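# Place carton upright on the low platform

## Task

Put the carton down on the low platform so that no part of it sticks out past the platform's edge, oriented so its printed arrows point upward, away from the platform surface.

## Robot and tools

Robot: two arms, left_arm and right_arm. right_arm has a five-finger right hand, left_arm a mirrored left hand. Bases (scene frame): left_arm at (-0.058, +0.524, 0) m, right_arm at (-0.010, -0.380, 0) m, each turned only slightly about z. A post stands on the floor behind the arms. Objects may occasionally get a brief outside push.

Frames: the scene frame has its origin at table-top height midway between the arms, +z up, +x out over the table, left_arm on +y. Reported hand positions (m), quaternions (wxyz) and velocities are in this frame and may be a few cm off. Pose offsets you send are expressed in the current Hand target's own axes. Hand point axes (right hand): +z along the straight fingers, +y out of the palm, +x across the palm away from the thumb; on the left hand +x points toward the thumb. The hand point sits 0.05 m in front of the palm; straight fingers reach 0.06-0.07 m past it along +z, and a wrist bracket on the little-finger side can collide. With fingers level the wrist may hang below the hand point and hit the table first.

Row layout (used by every moving tool): one flat list of 28 numbers, each in [-1, 1], covering both arms even if one is idle. Order: left dx, dy, dz, rx, ry, rz; left little, ring, middle, index, thumb_bend, thumb_turn; left force_limit, speed; then the same 14 for the right arm. The six pose numbers are an offset, not a pose: counted from that arm's Hand target at the start of the action or move, along its own axes; 1.0 equals 0.6 m or 180 degrees; rx, ry, rz form a single rotation vector. All-zero pose numbers ask nothing new of that arm. Finger numbers are absolute targets: +1 open/straight, -1 curled. thumb_bend +1 straight, -1 fully bent; thumb_turn +1 beside the palm, -1 opposite the fingers. force_limit maps -1..+1 to about 0..10 N fingertip force (0..15 N for the two thumb motors); speed rises from near zero at -1 to full at +0.48 and stays full above. To keep a hand unchanged, resend the eight numbers last executed for it (or, if none yet, its hand_measured plus hand_force_limit and hand_speed). A thumb swung in front of the palm lets the hand wrap objects roughly 0.035-0.065 m thick; thumb tip against index pad can pinch light objects up to ~0.08 m. Close at speed -0.94 or below for a gentle grip. Raising the grip needs a higher force_limit plus a more-closed target.

execute_actions(actions, cameras): actions is a list of actions; each action is a table of up to 15 rows (one per 1/30 s step); a short table repeats its final row to step 15. Every row offsets from the same start pose, not from the row before; the next action starts again from the updated Hand target. Images return only when actions is empty or cameras requests them.

move(target, speed, blend, stop_force, zero, blocking, cameras): straight-line hand paths toward one row or up to 15 rows; all rows offset from the same starting Hand targets. speed is top path speed in m/s, 0.002 to 3.6 (default 0.25; turning limited to twice that in rad/s), single value or one per target. blend (m) rounds corners in a list; 0 stops at each. stop_force (N, 3-120) ends an arm's path when its wrist sensor feels that much push against the motion; use slow speeds (about 0.005 m/s) for gentle contact, and note it ignores lighter pushes, so loose things may slide or tip unnoticed; unreliable while the hand rotates. zero (default true) re-zeros the sensor before the move. blocking=false returns after ~0.5 s (not allowed with stop_force). Paths do not avoid obstacles; a path taking the wrist near its base's first-joint axis is refused. The extra line move: reports the ending (done, off_target, moving, held, fault) and limits (paced = pose clipped, held = steps withheld).

wait(seconds 0-3600): let time pass, sending nothing new. stop: brake a running move. zoom_image(camera cam_high or cam_low, region [x0,y0,x1,y1] pixels, at most 504x504) enlarges the latest image. show_instructions: shows the reference images. zero_wrist_force(arm): re-zero that arm's sensor. finished_scene: ends the attempt irreversibly; the carton must stay in place without the robot.

Result lines: Hand target (last commanded pose after clipping; next offsets count from it; hands often rest short of it, so send the gap as an offset), end_effector_position/quat/velocities, Joint positions and torques, Wrist force/torque (flange frame, plus a line for the peak since last shown), hand_measured, hand_stopped_by (moving, target, force, stalled, fault), hand_load_n (positive when pushed open; dropping to ~0 means a lost grip), MOTOR HOT warnings. Orientation commands are clipped to within 32 degrees of the measured one per step.

Cameras: cam_high and cam_low, 896x504 each, calibrated (pinhole plus radial distortion).

Avoid: drops even of millimetres, releasing a moving object, fast impacts, pressing past a firm contact (arms are stiff), knocking anything off the table, arm-to-arm contact or closing a hand on the other hand. About 150 N external force or joint contact torque over limits (wrist joints ~25 N m) triggers a 10 s arm stop; overheated motors (85 °C) brake the arm for 30-60 s. To stop pushing on something, command the target back behind the hand point.

Each tool is called after "Request:" as a command line: name --argument value for each argument, lists and objects as JSON in quotes; but a table of rows of numbers goes row by row, as --pt "numbers of a row", without its own name.

Reference images:

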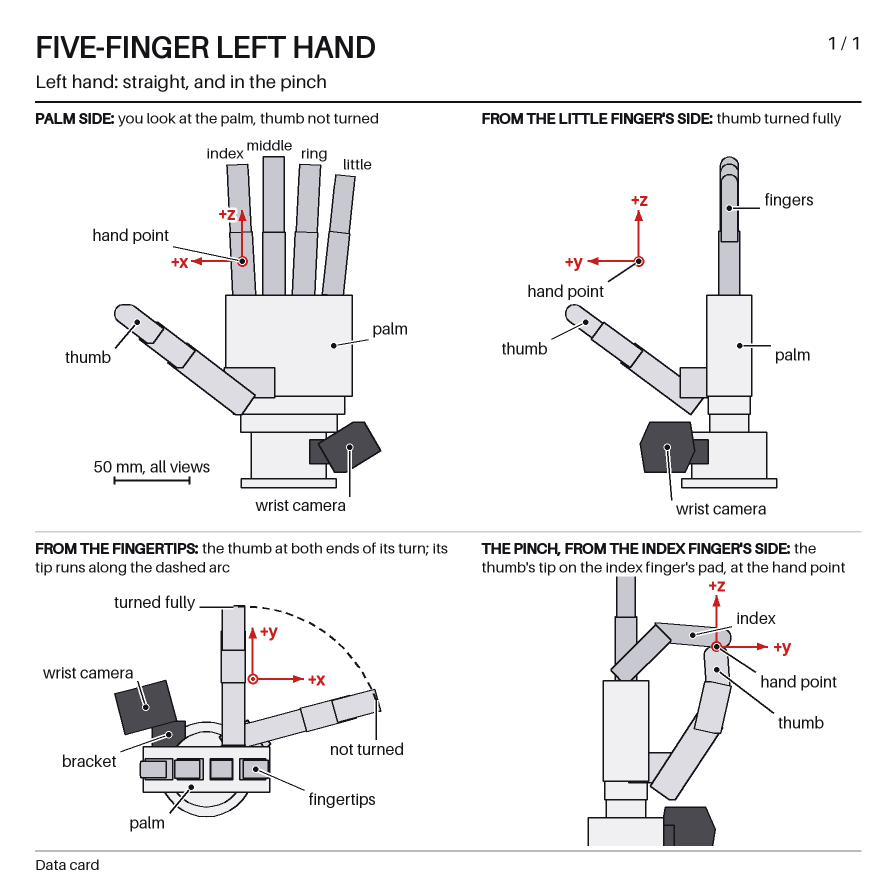

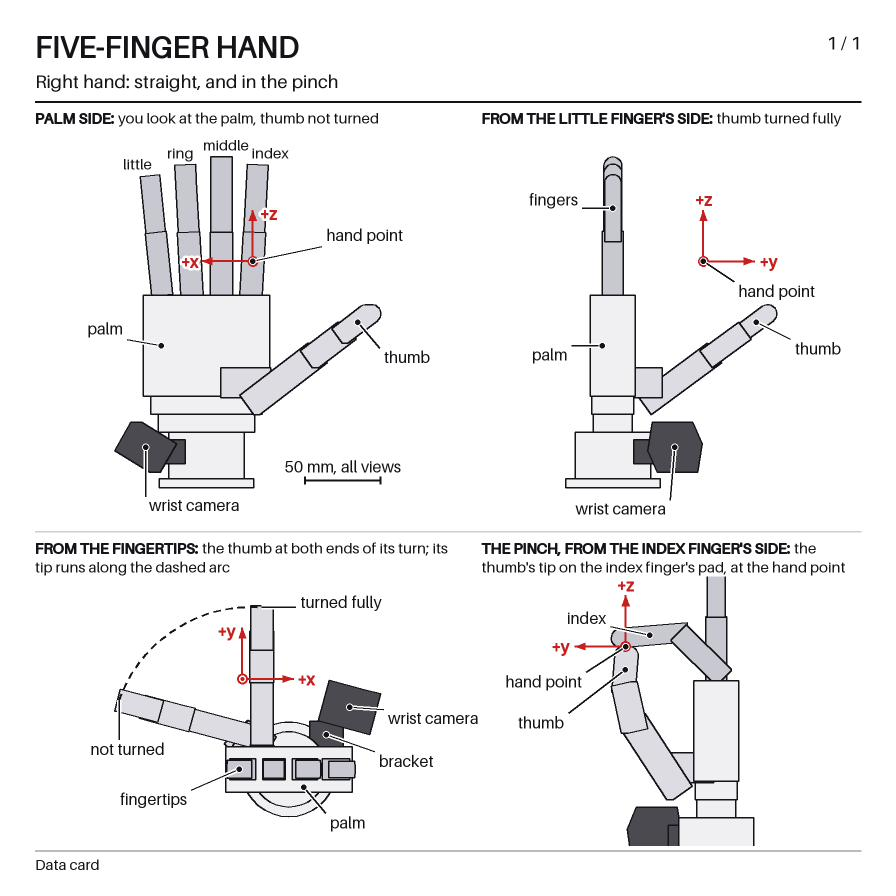

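## Session

Request:
execute_actions --actions '[]'

Scene clock: 0.00 s.
left_arm: end_effector_position=(+0.3259, +0.3810, +0.1875) hand_measured=(+1.000, +1.000, +1.000, +1.000, +1.000, +1.000) hand_load_n=(+0.0, +0.0, +0.0, +0.0, +0.0, +0.0) hand_stopped_by=(target, target, target, target, target, target) hand_force_limit=0.00 hand_speed=-0.80 end_effector_quat_wxyz=(+0.095, -0.336, +0.928, +0.127) | right_arm: end_effector_position=(+0.3840, -0.3747, +0.2925) hand_measured=(+1.000, +1.000, +1.000, +1.000, +1.000, +1.000) hand_load_n=(+0.0, +0.0, +0.0, +0.0, +0.0, +0.0) hand_stopped_by=(target, target, target, target, target, target) hand_force_limit=0.00 hand_speed=-0.80 end_effector_quat_wxyz=(+0.078, +0.874, +0.464, -0.120)
Joint positions: left_arm=[2.871 -2.048 -1.392 1.884 -1.889 3.774] | right_arm=[0.035 -1.322 1.491 1.54 1.825 0.593]
Joint velocities: within noise
Joint torques (N m): no reading
Wrist force (N): no reading
Wrist torque (N m): no reading
Wrist force, peak (N): no reading
Hand target: left_arm +0.3259, +0.3810, +0.1875; +0.095, -0.336, +0.928, +0.127 | right_arm +0.3840, -0.3747, +0.2925; +0.078, +0.874, +0.464, -0.120

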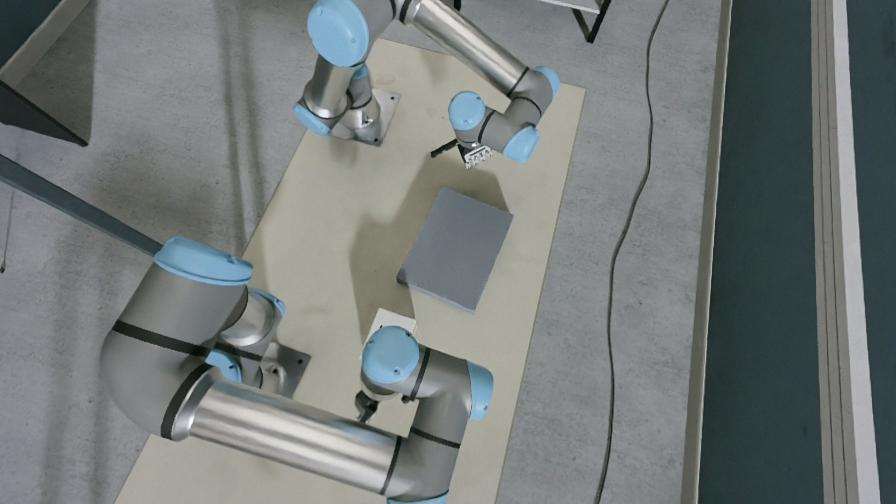

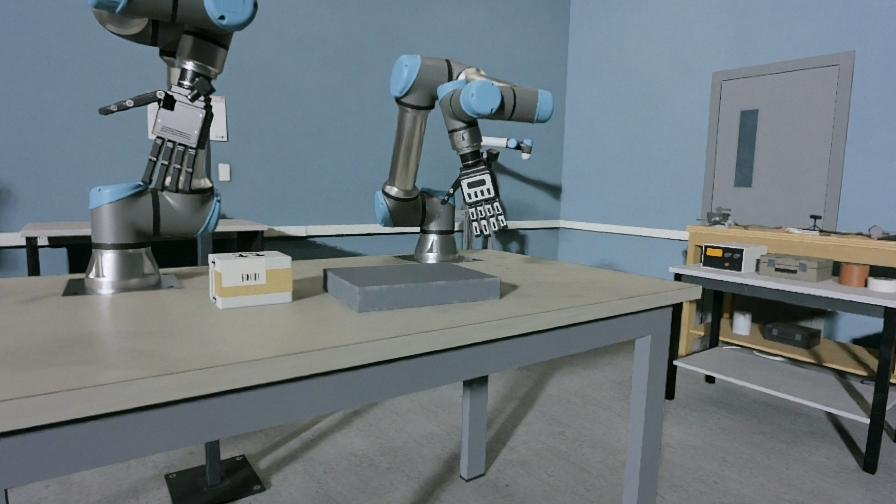

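Request:
zoom_image --camera "cam_low" --region '[180, 230, 330, 320]'

Request:
zoom_image --camera "cam_high" --region '[330, 170, 530, 450]'

Scaled by 3.360 from the camera's image (finer frame: 1280x720).

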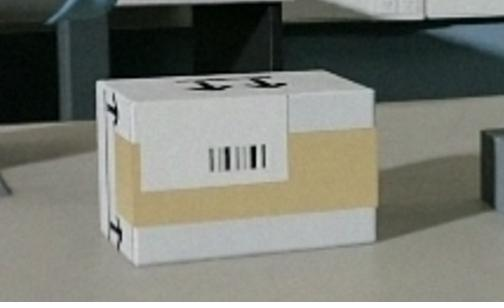

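Scaled by 1.800 from the camera's image (finer frame: 1280x720).

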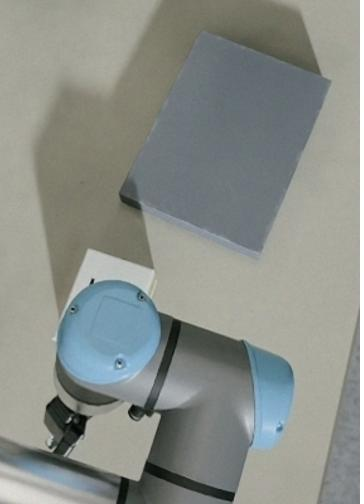

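Request:
zoom_image --camera "cam_low" --region '[205, 245, 295, 310]'

Request:
zoom_image --camera "cam_low" --region '[205, 248, 245, 274]'

Scaled by 5.600 from the camera's image (finer frame: 1280x720).

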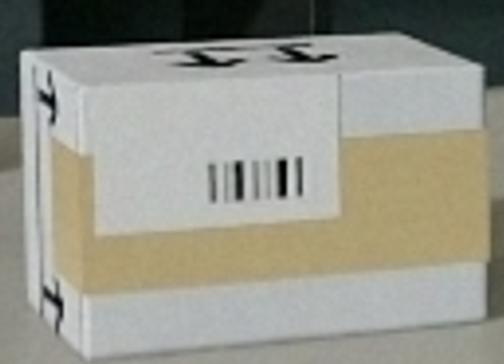

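Scaled by 12.600 from the camera's image (finer frame: 1280x720).

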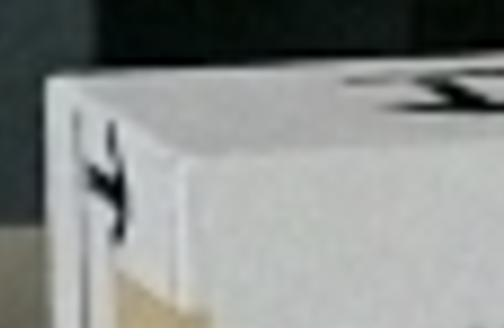

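Request:
move --target '[-0.0312,-0.1220,-0.2106,-0.0789,0.1054,-0.7705,1,1,1,1,1,1,0,-0.8,-0.2120,0.1249,0.0179,-0.0939,0.0610,-0.6837,1,1,1,1,1,1,0,-0.8]' --speed 0.4 --cameras '["all"]'

Scene clock: 281.60 s.
left_arm: end_effector_position=(+0.3761, +0.3000, +0.2997) hand_measured=(+1.000, +1.000, +1.000, +1.000, +1.000, +1.000) hand_load_n=(+0.0, +0.0, +0.0, +0.0, +0.0, +0.0) hand_stopped_by=(target, target, target, target, target, target) hand_force_limit=0.00 hand_speed=-0.80 end_effector_quat_wxyz=(+0.000, +1.000, +0.000, -0.001) | right_arm: end_effector_position=(+0.3759, -0.5199, +0.3201) hand_measured=(+1.000, +1.000, +1.000, +1.000, +1.000, +1.000) hand_load_n=(+0.0, +0.0, +0.0, +0.0, +0.0, +0.0) hand_stopped_by=(target, target, target, target, target, target) hand_force_limit=0.00 hand_speed=-0.80 end_effector_quat_wxyz=(+0.000, +0.000, +1.000, +0.000)
Joint positions: left_arm=[3.043 -1.863 -1.327 1.618 -1.571 1.497] | right_arm=[-0.792 -1.352 1.369 1.553 1.571 -2.416]
Joint torques (N m): left_arm=[-8.84 44.33 8.51 -0.05 -2.46 -1.21] | right_arm=[-7.93 -16.28 -33.68 4.18 -2.79 -1.17]
Wrist force (N): left_arm=[0.8 0.0 0.0] | right_arm=[0.0 0.4 0.2]
Wrist torque (N m): left_arm=[0.03 -0.05 0.17] | right_arm=[0.03 -0.03 0.01]
Wrist force, peak (N): left_arm=[0.9 0.0 -0.1] | right_arm=[-0.4 0.7 -0.4]
Hand target: left_arm +0.3761, +0.3000, +0.2997; +0.000, +1.000, +0.000, +0.000 | right_arm +0.3759, -0.5200, +0.3201; +0.000, +0.000, +1.000, +0.000
Off the commanded pose: left_arm 0.000 m, 0 deg | right_arm 0.000 m, 0 deg.
move: done

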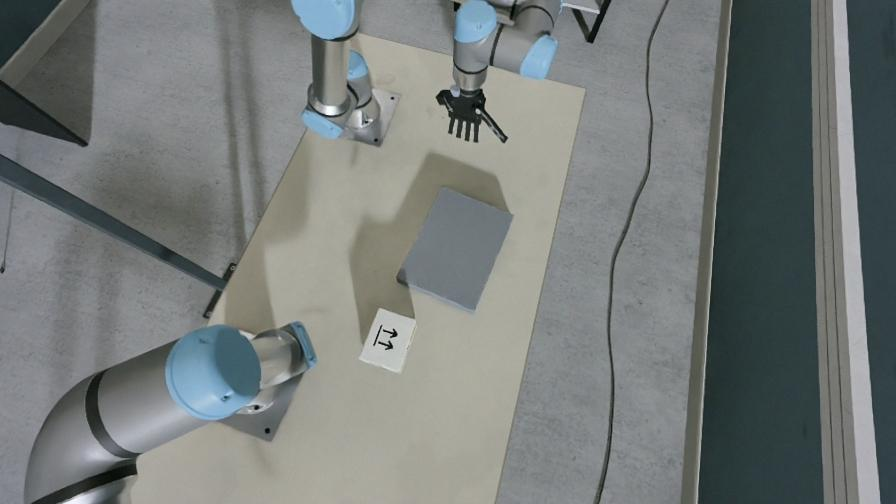

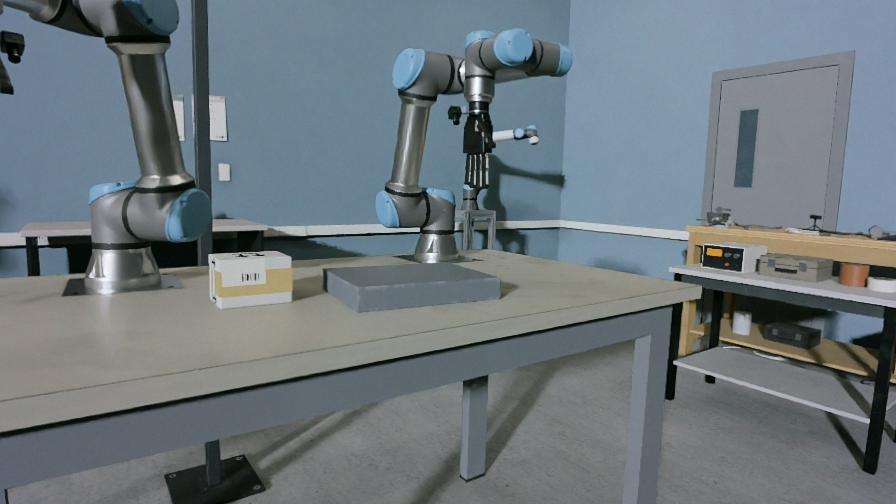

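Request:
zoom_image --camera "cam_high" --region '[340, 295, 440, 385]'

Request:
zoom_image --camera "cam_high" --region '[390, 180, 520, 320]'

Request:
zoom_image --camera "cam_low" --region '[310, 250, 510, 320]'

Scaled by 5.040 from the camera's image (finer frame: 1280x720).

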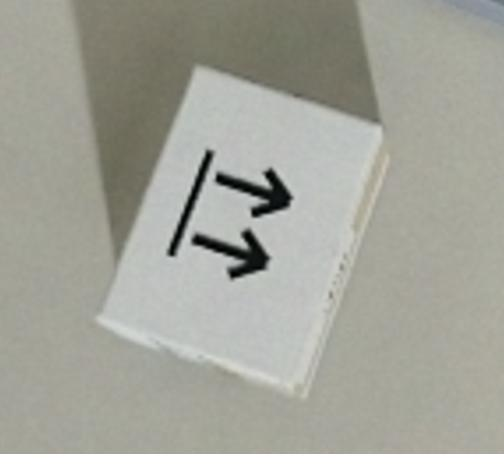

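Scaled by 3.600 from the camera's image (finer frame: 1280x720).

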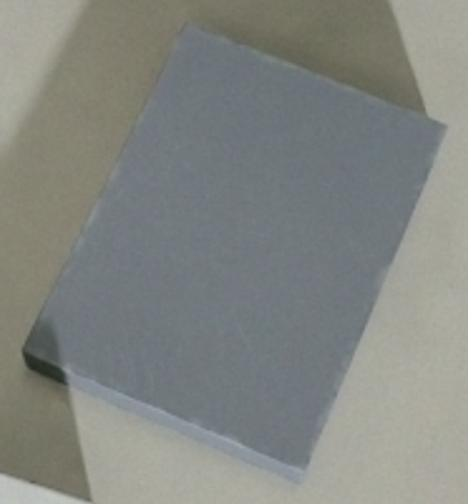

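Scaled by 2.520 from the camera's image (finer frame: 1280x720).

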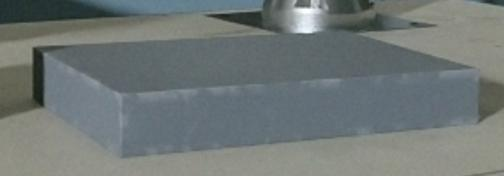

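Request:
move --target '[0.0732,0.2,-0.05,0,-0.1111,0,1,1,1,1,1,1,0,-0.8,-0.0735,0.9667,-0.0167,0,0.1111,0,1,1,1,1,1,1,0,-0.8]' --speed 0.25 --cameras '["all"]'

Scene clock: 533.03 s.
left_arm: end_effector_position=(+0.4200, +0.1800, +0.3296) hand_measured=(+1.000, +1.000, +1.000, +1.000, +1.000, +1.000) hand_load_n=(+0.0, +0.0, +0.0, +0.0, +0.0, +0.0) hand_stopped_by=(target, target, target, target, target, target) hand_force_limit=0.00 hand_speed=-0.80 end_effector_quat_wxyz=(+0.000, +0.985, +0.000, -0.174) | right_arm: end_effector_position=(+0.4201, +0.0600, +0.3296) hand_measured=(+1.000, +1.000, +1.000, +1.000, +1.000, +1.000) hand_load_n=(+0.0, +0.0, +0.0, +0.0, +0.0, +0.0) hand_stopped_by=(target, target, target, target, target, target) hand_force_limit=0.00 hand_speed=-0.80 end_effector_quat_wxyz=(-0.173, +0.000, +0.985, +0.000)
Joint positions: left_arm=[2.852 -2.357 -0.58 1.027 -1.481 1.321] | right_arm=[0.5 -0.723 0.464 2.148 1.423 -1.148]
Joint torques (N m): left_arm=[-9.49 43.57 29.57 -4.85 2.04 -0.99] | right_arm=[7.39 -35.69 -31.44 4.34 2.56 1.14]
Wrist force (N): left_arm=[-0.1 -0.6 0.0] | right_arm=[0.0 0.4 0.7]
Wrist torque (N m): left_arm=[-0.05 0.02 0.13] | right_arm=[0.00 -0.08 -0.12]
Wrist force, peak (N): left_arm=[1.0 0.1 0.2] | right_arm=[-0.1 1.4 0.8]
Hand target: left_arm +0.4200, +0.1800, +0.3296; +0.000, +0.985, +0.000, -0.174 | right_arm +0.4202, +0.0601, +0.3296; -0.174, +0.000, +0.985, +0.000
Off the commanded pose: left_arm 0.000 m, 0 deg | right_arm 0.000 m, 0 deg.
move: done

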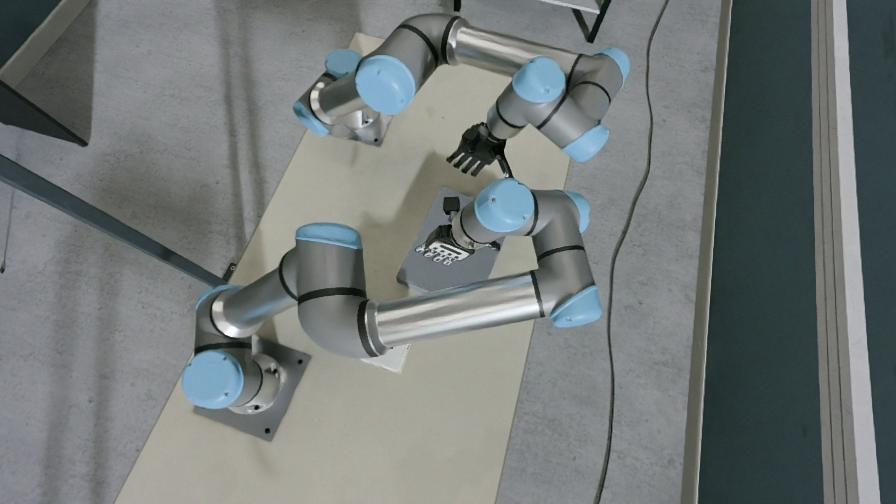

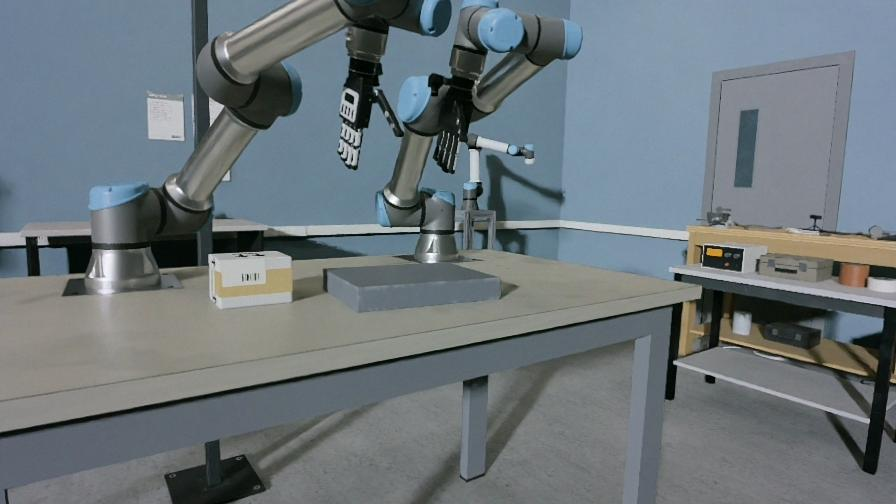

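Request:
move --target '[0,0,0,0,0.4999,0,1,1,1,1,1,1,0,-0.8,0,0,0,0,-0.4999,0,1,1,1,1,1,1,0,-0.8]' --speed 0.25 --cameras '["all"]'

Scene clock: 545.47 s.
left_arm: end_effector_position=(+0.4200, +0.1799, +0.3296) hand_measured=(+1.000, +1.000, +1.000, +1.000, +1.000, +1.000) hand_load_n=(+0.0, +0.0, +0.0, +0.0, -0.5, +0.0) hand_stopped_by=(target, target, target, target, target, target) hand_force_limit=0.00 hand_speed=-0.80 end_effector_quat_wxyz=(+0.000, +0.820, +0.000, +0.573) | right_arm: end_effector_position=(+0.4202, +0.0601, +0.3296) hand_measured=(+1.000, +1.000, +1.000, +1.000, +1.000, +1.000) hand_load_n=(+0.0, +0.0, +0.0, +0.0, +0.0, +0.0) hand_stopped_by=(target, target, target, target, target, target) hand_force_limit=0.00 hand_speed=-0.80 end_effector_quat_wxyz=(+0.573, +0.000, +0.819, +0.000)
Joint positions: left_arm=[2.605 -1.578 -1.843 3.025 -2.049 1.381] | right_arm=[0.853 -1.406 1.681 0.206 2.31 -1.233]
Joint torques (N m): left_arm=[9.56 33.78 9.43 2.64 -2.71 1.86] | right_arm=[-9.07 -31.77 -7.72 -2.08 3 -1.43]
Wrist force (N): left_arm=[3.3 0.2 1.9] | right_arm=[-1.1 -0.2 -1.3]
Wrist torque (N m): left_arm=[-0.09 0.02 0.14] | right_arm=[0.12 0.32 0.10]
Wrist force, peak (N): left_arm=[3.7 0.1 2.0] | right_arm=[-1.3 -0.4 -1.4]
Hand target: left_arm +0.4200, +0.1800, +0.3296; +0.000, +0.820, +0.000, +0.573 | right_arm +0.4202, +0.0601, +0.3296; +0.574, +0.000, +0.819, +0.000
Off the commanded pose: left_arm 0.000 m, 0 deg | right_arm 0.000 m, 0 deg.
move: done

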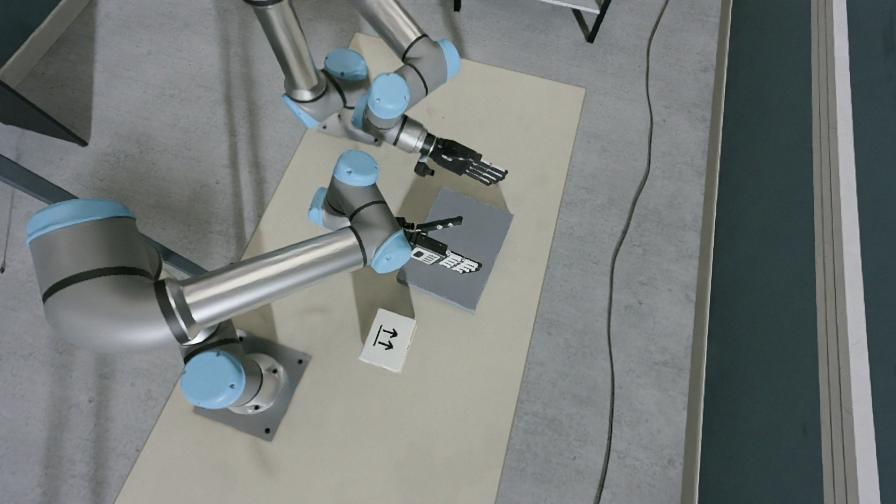

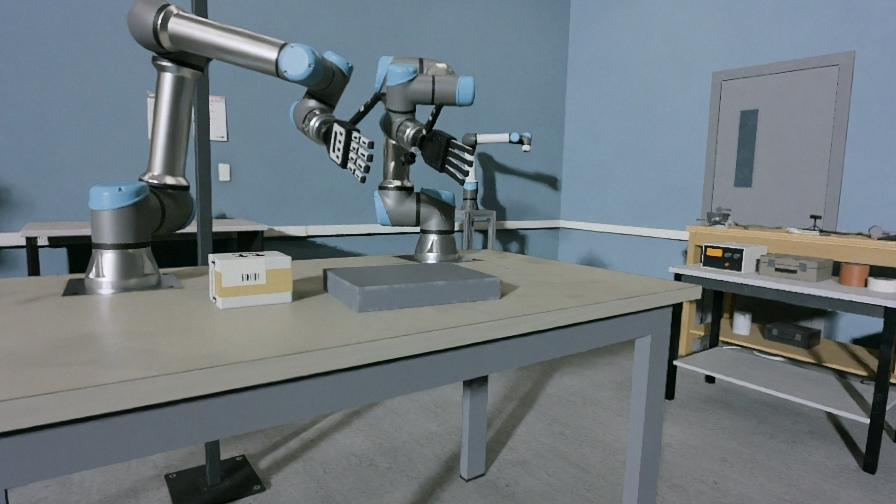

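Request:
move --pt "0 0.0717 0 0 0 0 1 1 1 1 1 1 0 -0.8 0 0.0717 0 0 0 0 0 1 1 1 1 1 1 0 -0.8" --pt "0 0.0717 0 0 -0.4999 0 1 1 1 1 1 1 0 -0.8 0 0.0717 0 0 0.4999 0 1 1 1 1 1 1 0 -0.8" --speed 0.2 --cameras '["all"]'


Request:
move --pt "0 0.0717 0 0 0 0 1 1 1 1 1 1 0 -0.8 0 0.0717 0 0 0 0 1 1 1 1 1 1 0 -0.8" --pt "0 0.0717 0 0 -0.4999 0 1 1 1 1 1 1 0 -0.8 0 0.0717 0 0 0.4999 0 1 1 1 1 1 1 0 -0.8" --speed 0.2 --cameras '["all"]'

Scene clock: 575.63 s.
left_arm: end_effector_position=(+0.4200, +0.1371, +0.3295) hand_measured=(+1.000, +1.000, +1.000, +1.000, +1.000, +1.000) hand_load_n=(+0.0, +0.0, +0.0, -0.5, +0.0, +0.0) hand_stopped_by=(target, target, target, target, target, target) hand_force_limit=0.00 hand_speed=-0.80 end_effector_quat_wxyz=(+0.000, +0.820, +0.000, +0.573) | right_arm: end_effector_position=(+0.4195, +0.0777, +0.3294) hand_measured=(+1.000, +1.000, +1.000, +1.000, +1.000, +1.000) hand_load_n=(+0.0, +0.0, +0.0, +0.0, +0.0, +0.0) hand_stopped_by=(target, target, target, target, target, target) hand_force_limit=0.00 hand_speed=-0.80 end_effector_quat_wxyz=(+0.574, -0.001, +0.819, +0.000)
Joint positions: left_arm=[2.504 -1.668 -1.751 2.999 -2.141 1.335] | right_arm=[0.882 -1.367 1.637 0.222 2.335 -1.216]
Joint torques (N m): left_arm=[-10.84 17.56 33.64 -2.03 -2.44 -1.28] | right_arm=[-7.47 -36.1 -9.96 -1.97 -2.29 -1.35]
Wrist force (N): left_arm=[3.6 0.1 1.9] | right_arm=[-1.4 -0.1 -1.0]
Wrist torque (N m): left_arm=[-0.10 -0.02 0.35] | right_arm=[0.11 0.36 0.06]
Wrist force, peak (N): left_arm=[3.8 0.2 2.2] | right_arm=[-0.7 4.4 -1.4]
Hand target: left_arm +0.4200, +0.1370, +0.3296; +0.000, +0.820, +0.000, +0.573 (not the last commanded pose) | right_arm +0.4195, +0.0776, +0.3294; +0.574, -0.001, +0.819, +0.000 (not the last commanded pose)
Off the commanded pose: left_arm 0.000 m, 90 deg | right_arm 0.025 m, 90 deg.
move: held (right_arm; a check stopped the path), off_target (left_arm); path is at target 1 of 2; limits=held
pose unreachable (right arm): on one or more control steps of this call, first in action 0 (counted from 0), this arm could not follow its commanded pose, so it was not sent that pose on those steps. It may still have moved: this result reports where it is.
cause: moving toward the commanded pose would bring a part of the arm too close to another arm (a part of this arm just beyond joint 4 (wrist 1) and a part of the left arm just beyond its joint 4 (wrist 1), along the way the arms are being sent, or toward where that arm still pushes).

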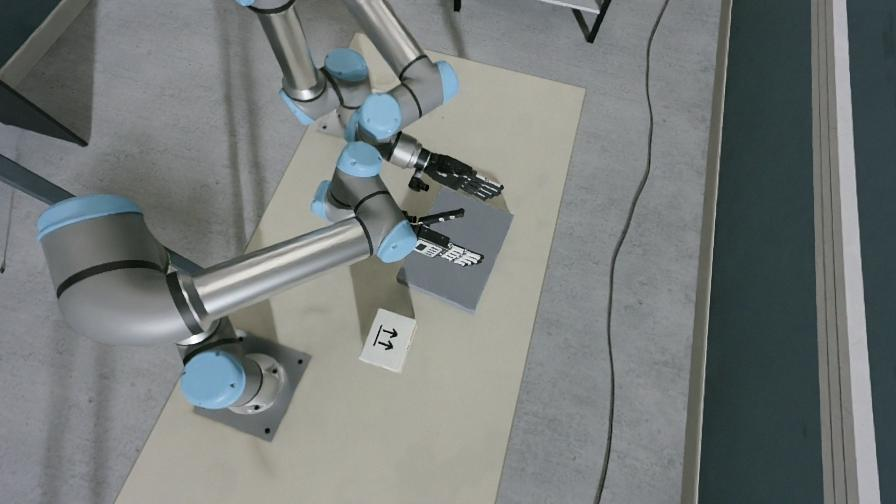

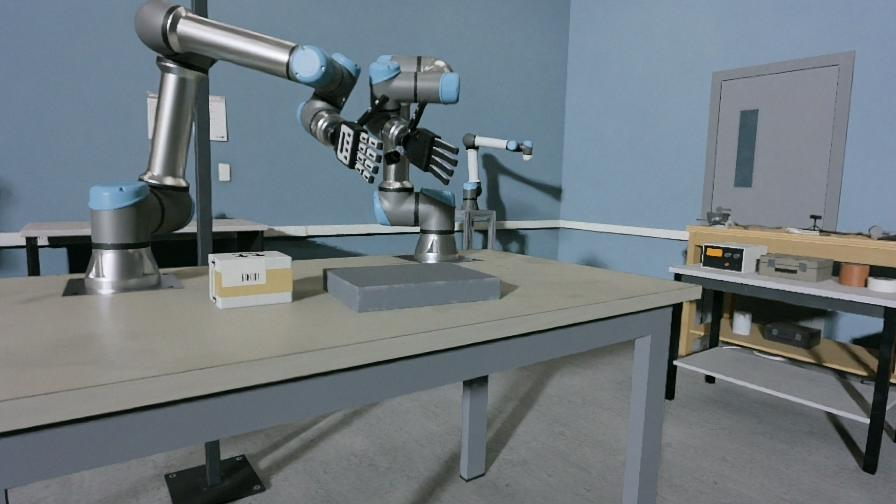

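Request:
move --pt "0 0 0 0 0.0556 0 1 1 1 1 1 1 0 -0.8 0 0 0 0 0.0833 0 1 1 1 1 1 1 0 -0.8" --pt "0 0 0 0 0.0556 0 1 1 1 1 1 1 0 -0.8 0 0.0422 0 0 0.0833 0 1 1 1 1 1 1 0 -0.8" --pt "0 0 0 0 -0.4444 0 1 1 1 1 1 1 0 -0.8 0 0.0422 0 0 0.5833 0 1 1 1 1 1 1 0 -0.8" --speed 0.2 --cameras '["all"]'

Scene clock: 620.07 s.
left_arm: end_effector_position=(+0.4199, +0.1371, +0.3302) hand_measured=(+1.000, +1.000, +1.000, +1.000, +1.000, +1.000) hand_load_n=(+0.0, +0.0, +0.0, +0.0, +0.0, -0.5) hand_stopped_by=(target, target, target, target, target, target) hand_force_limit=0.00 hand_speed=-0.80 end_effector_quat_wxyz=(+0.001, +0.827, +0.000, +0.562) | right_arm: end_effector_position=(+0.4194, +0.1029, +0.3293) hand_measured=(+1.000, +1.000, +1.000, +1.000, +1.000, +1.000) hand_load_n=(+0.0, +0.0, +0.0, +0.0, +0.0, +0.0) hand_stopped_by=(target, target, target, target, target, target) hand_force_limit=0.00 hand_speed=-0.80 end_effector_quat_wxyz=(+0.327, -0.001, +0.945, +0.000)
Joint positions: left_arm=[2.508 -1.672 -1.732 2.955 -2.13 1.319] | right_arm=[0.815 -1.166 1.156 1.063 2.011 -0.93]
Joint torques (N m): left_arm=[-8.46 37.98 8.28 2.21 -2.86 1.63] | right_arm=[-7.76 -24.57 -35.39 2.72 -1.82 1.11]
Wrist force (N): left_arm=[3.9 0.1 1.9] | right_arm=[-0.6 -0.2 -0.3]
Wrist torque (N m): left_arm=[-0.10 -0.10 0.18] | right_arm=[-0.01 0.15 -0.04]
Wrist force, peak (N): left_arm=[5.5 0.8 2.3] | right_arm=[-1.6 -0.3 -1.2]
Hand target: left_arm +0.4200, +0.1370, +0.3302; +0.001, +0.827, +0.000, +0.562 (not the last commanded pose) | right_arm +0.4194, +0.1029, +0.3294; +0.327, -0.001, +0.945, +0.000 (not the last commanded pose)
Off the commanded pose: left_arm 0.001 m, 79 deg | right_arm 0.000 m, 73 deg.
move: held (left_arm; a check stopped the path), off_target (right_arm; braked when a check withheld steps of left_arm); path passed 2 of 3 targets; limits=held
pose unreachable (left arm): on one or more control steps of this call, first in action 0 (counted from 0), this arm could not follow its commanded pose, so it was not sent that pose on those steps. It may still have moved: this result reports where it is.
cause: moving toward the commanded pose would bring a part of the arm too close to another arm (a part of this arm just beyond joint 4 (wrist 1) and a part of the right arm just beyond its joint 4 (wrist 1), 19 mm apart when this arm was first held).

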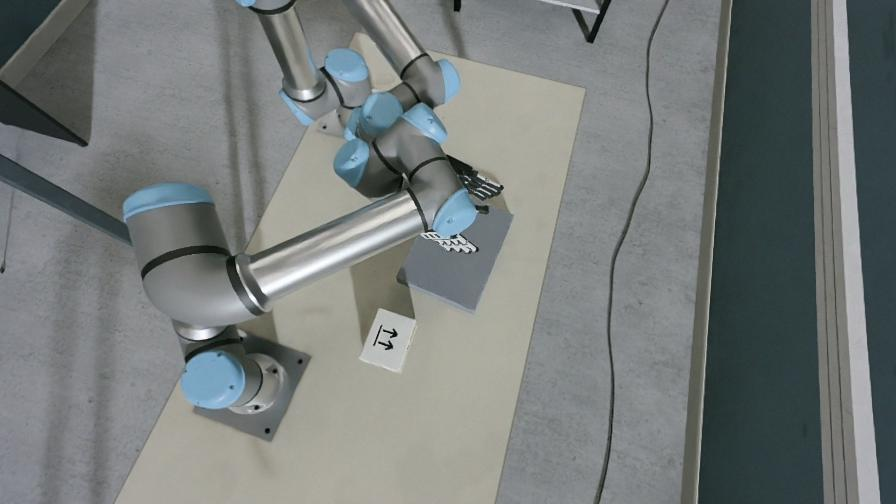

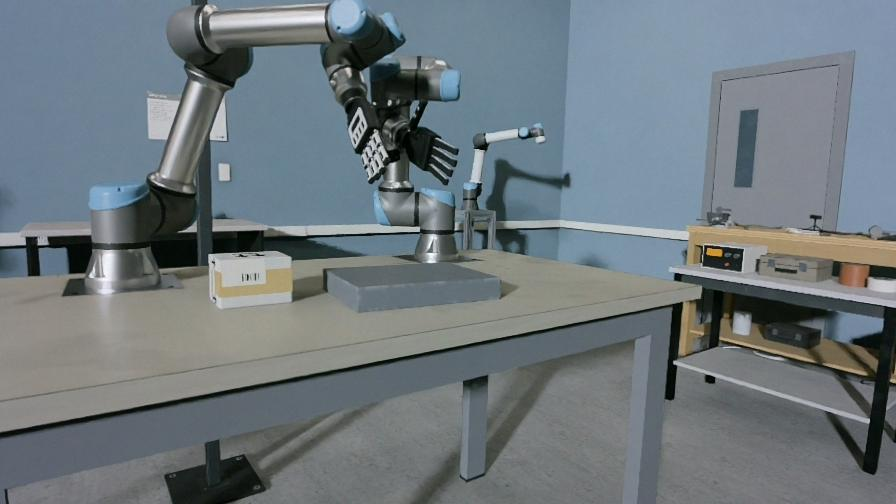

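Request:
move --pt "0 -0.07 0 0 0 0 1 1 1 1 1 1 0 -0.8 0 -0.07 0 0 0 0 1 1 1 1 1 1 0 -0.8" --pt "-0.1608 -0.07 -0.044 0 0.0756 0 1 1 1 1 1 1 0 -0.8 0.161 -0.07 0.043 0 -0.1768 0 1 1 1 1 1 1 0 -0.8" --pt "-0.1608 -0.07 -0.044 0 -0.4243 0 1 1 1 1 1 1 0 -0.8 0.161 -0.07 0.043 0 0.3231 0 1 1 1 1 1 1 0 -0.8" --speed 0.25 --cameras '["all"]'

Scene clock: 776.87 s.
left_arm: end_effector_position=(+0.3600, +0.1790, +0.2501) hand_measured=(+1.000, +1.000, +1.000, +1.000, +1.000, +1.000) hand_load_n=(+0.0, +0.0, +0.0, +0.0, +0.0, -0.5) hand_stopped_by=(target, target, target, target, target, target) hand_force_limit=0.00 hand_speed=-0.80 end_effector_quat_wxyz=(+0.001, +0.998, -0.001, -0.069) | right_arm: end_effector_position=(+0.3595, +0.0608, +0.2494) hand_measured=(+1.000, +1.000, +1.000, +1.000, +1.000, +1.000) hand_load_n=(+0.0, +0.0, +0.0, +0.0, +0.0, +0.0) hand_stopped_by=(target, target, target, target, target, target) hand_force_limit=0.00 hand_speed=-0.80 end_effector_quat_wxyz=(-0.174, -0.001, +0.985, +0.000)
Joint positions: left_arm=[2.79 -2.062 -1.201 1.562 -1.525 1.248] | right_arm=[0.548 -0.912 0.999 1.795 1.409 -1.103]
Joint torques (N m): left_arm=[9.83 32.39 29.58 -4.96 2.65 1.6] | right_arm=[-8.25 -28.88 -30.98 4.26 -3.12 -1.46]
Wrist force (N): left_arm=[0.8 -0.5 0.1] | right_arm=[0.0 0.3 0.6]
Wrist torque (N m): left_arm=[-0.06 -0.11 -0.01] | right_arm=[-0.01 -0.06 -0.04]
Wrist force, peak (N): left_arm=[4.4 0.0 2.0] | right_arm=[-1.6 -0.3 -1.0]
Hand target: left_arm +0.3600, +0.1790, +0.2501; +0.001, +0.998, -0.001, -0.069 | right_arm +0.3595, +0.0608, +0.2494; -0.174, -0.001, +0.985, +0.000
Off the commanded pose: left_arm 0.000 m, 0 deg | right_arm 0.000 m, 0 deg.
move: done

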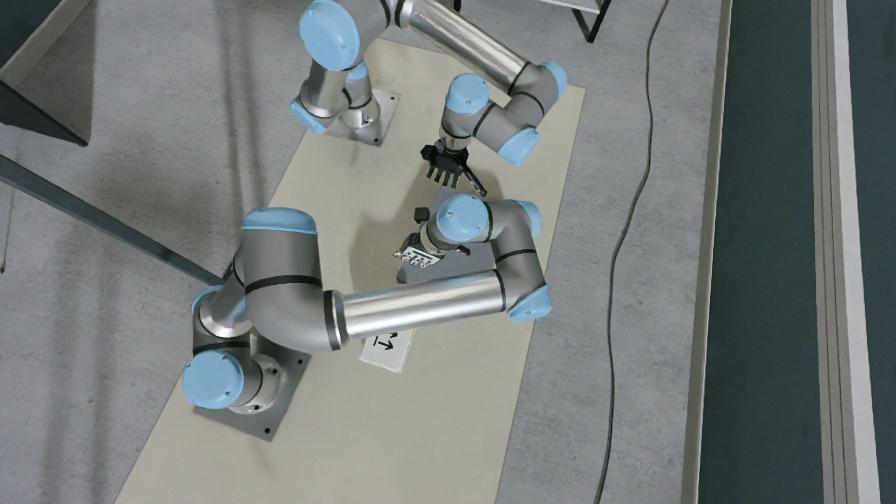

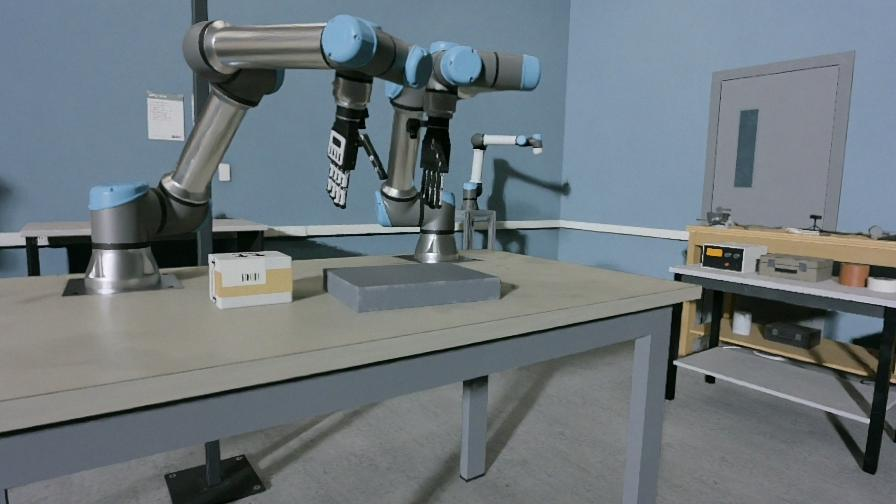

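Request:
move --pt "0 0 0 0 0 0 0.3 0.3 0.3 0.3 1 1 -0.4 -0.6 0.007 -0.5847 0.0026 0 0 0 1 1 1 1 1 1 -0.4 -0.6" --pt "0 0 0 0 0 0 0.3 0.3 0.3 0.3 1 1 -0.4 -0.6 -0.0958 -0.5847 0.2852 0 0 0 1 1 1 1 1 1 -0.4 -0.6" --speed 0.25 --cameras '["all"]'

Scene clock: 835.77 s.
left_arm: end_effector_position=(+0.3600, +0.1790, +0.2501) hand_measured=(+0.300, +0.300, +0.300, +0.300, +1.000, +1.000) hand_load_n=(+0.0, +0.0, +0.0, +0.0, +0.0, +0.0) hand_stopped_by=(target, target, target, target, target, target) hand_force_limit=-0.40 hand_speed=-0.60 end_effector_quat_wxyz=(+0.001, +0.998, -0.001, -0.069) | right_arm: end_effector_position=(+0.3555, -0.2902, +0.0694) hand_measured=(+1.000, +1.000, +1.000, +1.000, +1.000, +1.000) hand_load_n=(+0.0, +0.0, +0.0, +0.0, +0.0, +0.0) hand_stopped_by=(target, target, target, target, target, target) hand_force_limit=-0.40 hand_speed=-0.60 end_effector_quat_wxyz=(-0.174, -0.001, +0.985, +0.000)
Joint positions: left_arm=[2.79 -2.062 -1.201 1.562 -1.525 1.248] | right_arm=[-0.195 -1.085 1.796 1.198 1.656 -1.807]
Joint torques (N m): left_arm=[8.06 32.87 25.56 -4.52 -0.03 1.66] | right_arm=[7.65 -21.48 -0.34 0.78 -2.5 1.23]
Wrist force (N): left_arm=[0.8 -0.5 0.0] | right_arm=[0.2 0.4 0.3]
Wrist torque (N m): left_arm=[-0.04 -0.11 -0.02] | right_arm=[0.02 -0.12 -0.04]
Wrist force, peak (N): left_arm=[0.9 -0.5 0.1] | right_arm=[0.1 1.6 0.7]
Hand target: left_arm +0.3600, +0.1790, +0.2501; +0.001, +0.998, -0.001, -0.069 | right_arm +0.3555, -0.2902, +0.0692; -0.174, -0.001, +0.985, +0.000
Off the commanded pose: left_arm 0.000 m, 0 deg | right_arm 0.000 m, 0 deg.
move: done

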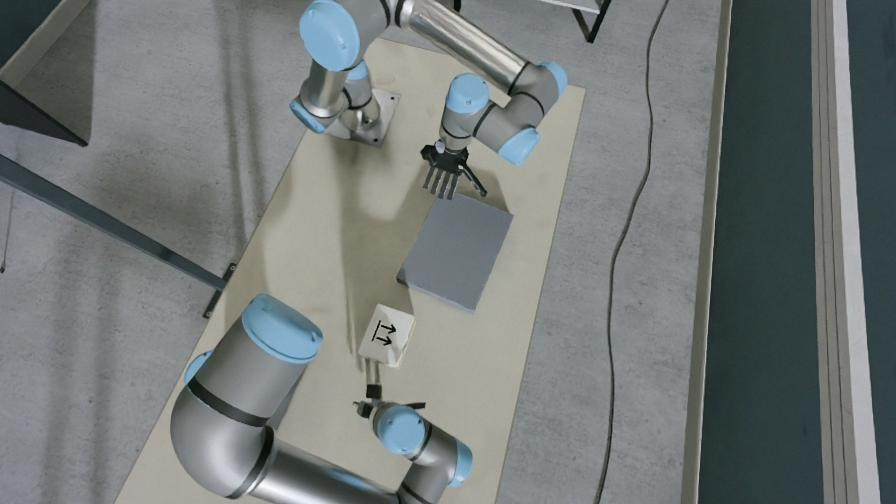

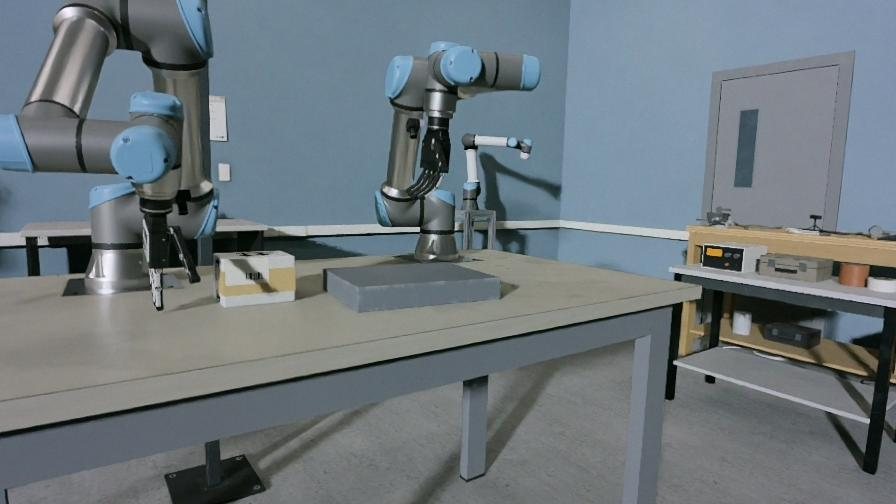

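Request:
zoom_image --camera "cam_high" --region '[330, 290, 450, 430]'

Request:
zoom_image --camera "cam_low" --region '[120, 190, 310, 320]'

Request:
zoom_image --camera "cam_low" --region '[395, 90, 475, 210]'

Scaled by 3.600 from the camera's image (finer frame: 1280x720).

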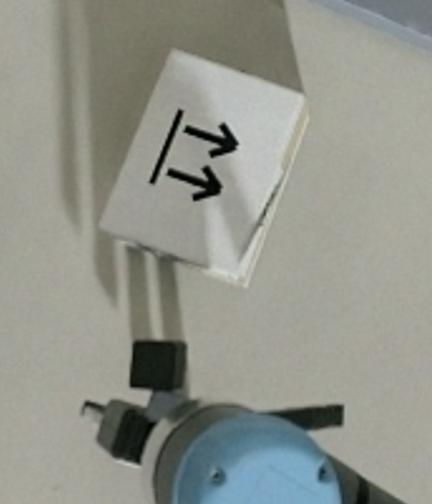

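Scaled by 2.653 from the camera's image (finer frame: 1280x720).

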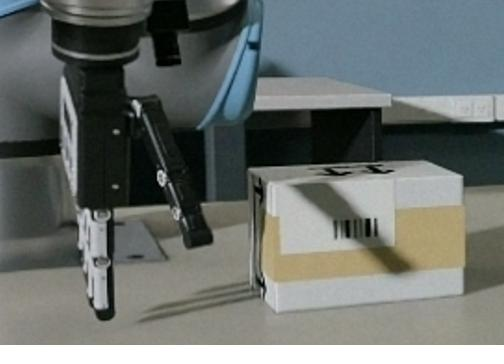

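Scaled by 4.200 from the camera's image (finer frame: 1280x720).

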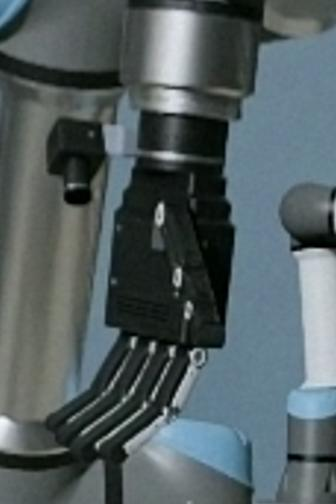

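Request:
move --target '[-0.0264,0.3817,0.0037,0,0,0,0.3,0.3,0.3,0.3,1,1,-0.4,-0.6,0.018,0.15,-0.013,0,0,0,1,1,1,1,1,1,-0.4,-0.6]' --speed 0.2 --cameras '["all"]'

Scene clock: 902.27 s.
left_arm: end_effector_position=(+0.3436, -0.0499, +0.2503) hand_measured=(+0.300, +0.300, +0.300, +0.300, +1.000, +1.000) hand_load_n=(+0.0, +0.0, +0.0, +0.0, +0.5, +0.0) hand_stopped_by=(target, target, target, target, target, target) hand_force_limit=-0.40 hand_speed=-0.60 end_effector_quat_wxyz=(+0.001, +0.998, -0.001, -0.069) | right_arm: end_effector_position=(+0.3479, -0.2002, +0.0802) hand_measured=(+1.000, +1.000, +1.000, +1.000, +1.000, +1.000) hand_load_n=(+0.0, +0.0, +0.0, +0.0, +0.0, +0.0) hand_stopped_by=(target, target, target, target, target, target) hand_force_limit=-0.40 hand_speed=-0.60 end_effector_quat_wxyz=(-0.174, -0.001, +0.985, +0.000)
Joint positions: left_arm=[2.421 -2.59 -0.275 1.189 -1.481 0.881] | right_arm=[0.022 -1.084 1.763 1.242 1.583 -1.602]
Joint torques (N m): left_arm=[-9 49.72 27.85 -4.55 -2.23 -1.19] | right_arm=[8.33 -21.22 -28.21 4.47 -2.88 1.11]
Wrist force (N): left_arm=[0.6 -0.3 -0.2] | right_arm=[0.0 0.5 0.4]
Wrist torque (N m): left_arm=[0.00 -0.05 0.17] | right_arm=[0.02 -0.07 -0.10]
Wrist force, peak (N): left_arm=[0.8 -1.5 0.1] | right_arm=[0.2 0.9 0.4]
Hand target: left_arm +0.3436, -0.0499, +0.2504; +0.001, +0.998, -0.001, -0.069 | right_arm +0.3479, -0.2002, +0.0802; -0.174, -0.001, +0.985, +0.000
Off the commanded pose: left_arm 0.000 m, 0 deg | right_arm 0.000 m, 0 deg.
move: done

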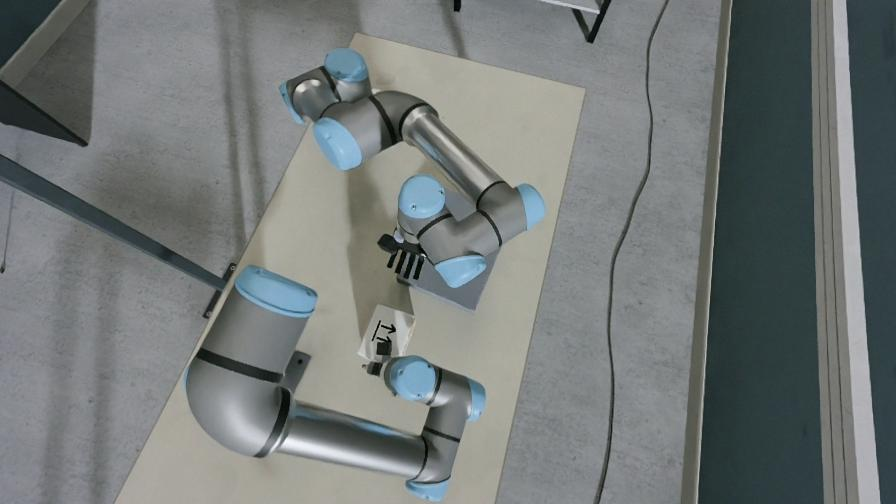

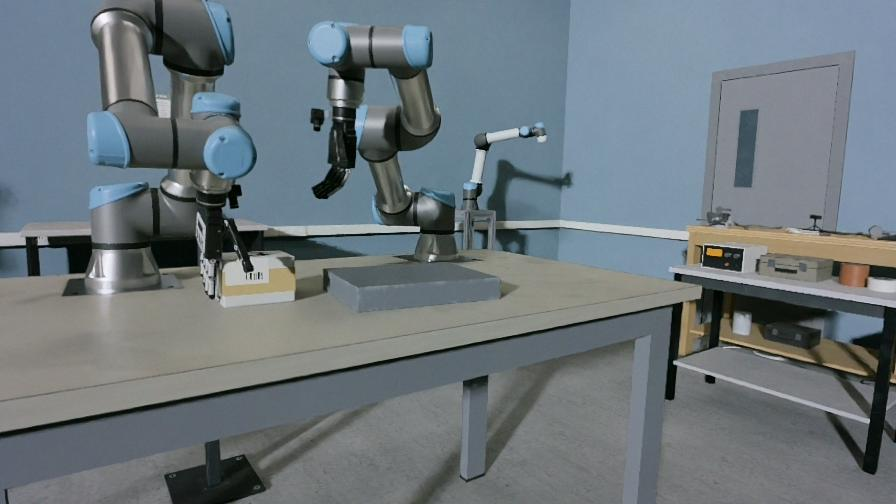

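Request:
zoom_image --camera "cam_low" --region '[180, 180, 320, 320]'

Request:
zoom_image --camera "cam_high" --region '[330, 280, 450, 400]'

Scaled by 3.600 from the camera's image (finer frame: 1280x720).

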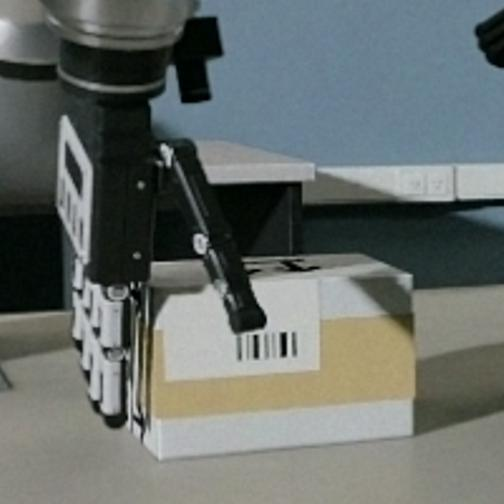

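Scaled by 4.200 from the camera's image (finer frame: 1280x720).

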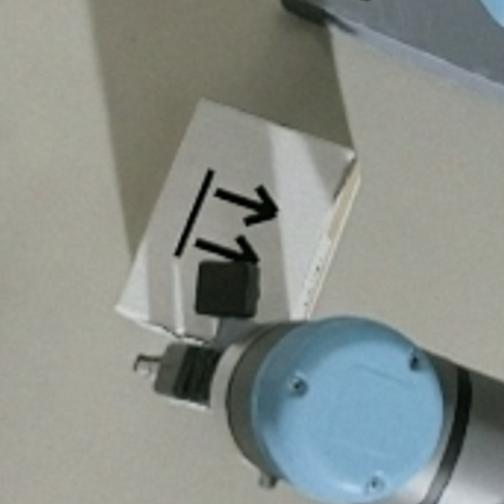

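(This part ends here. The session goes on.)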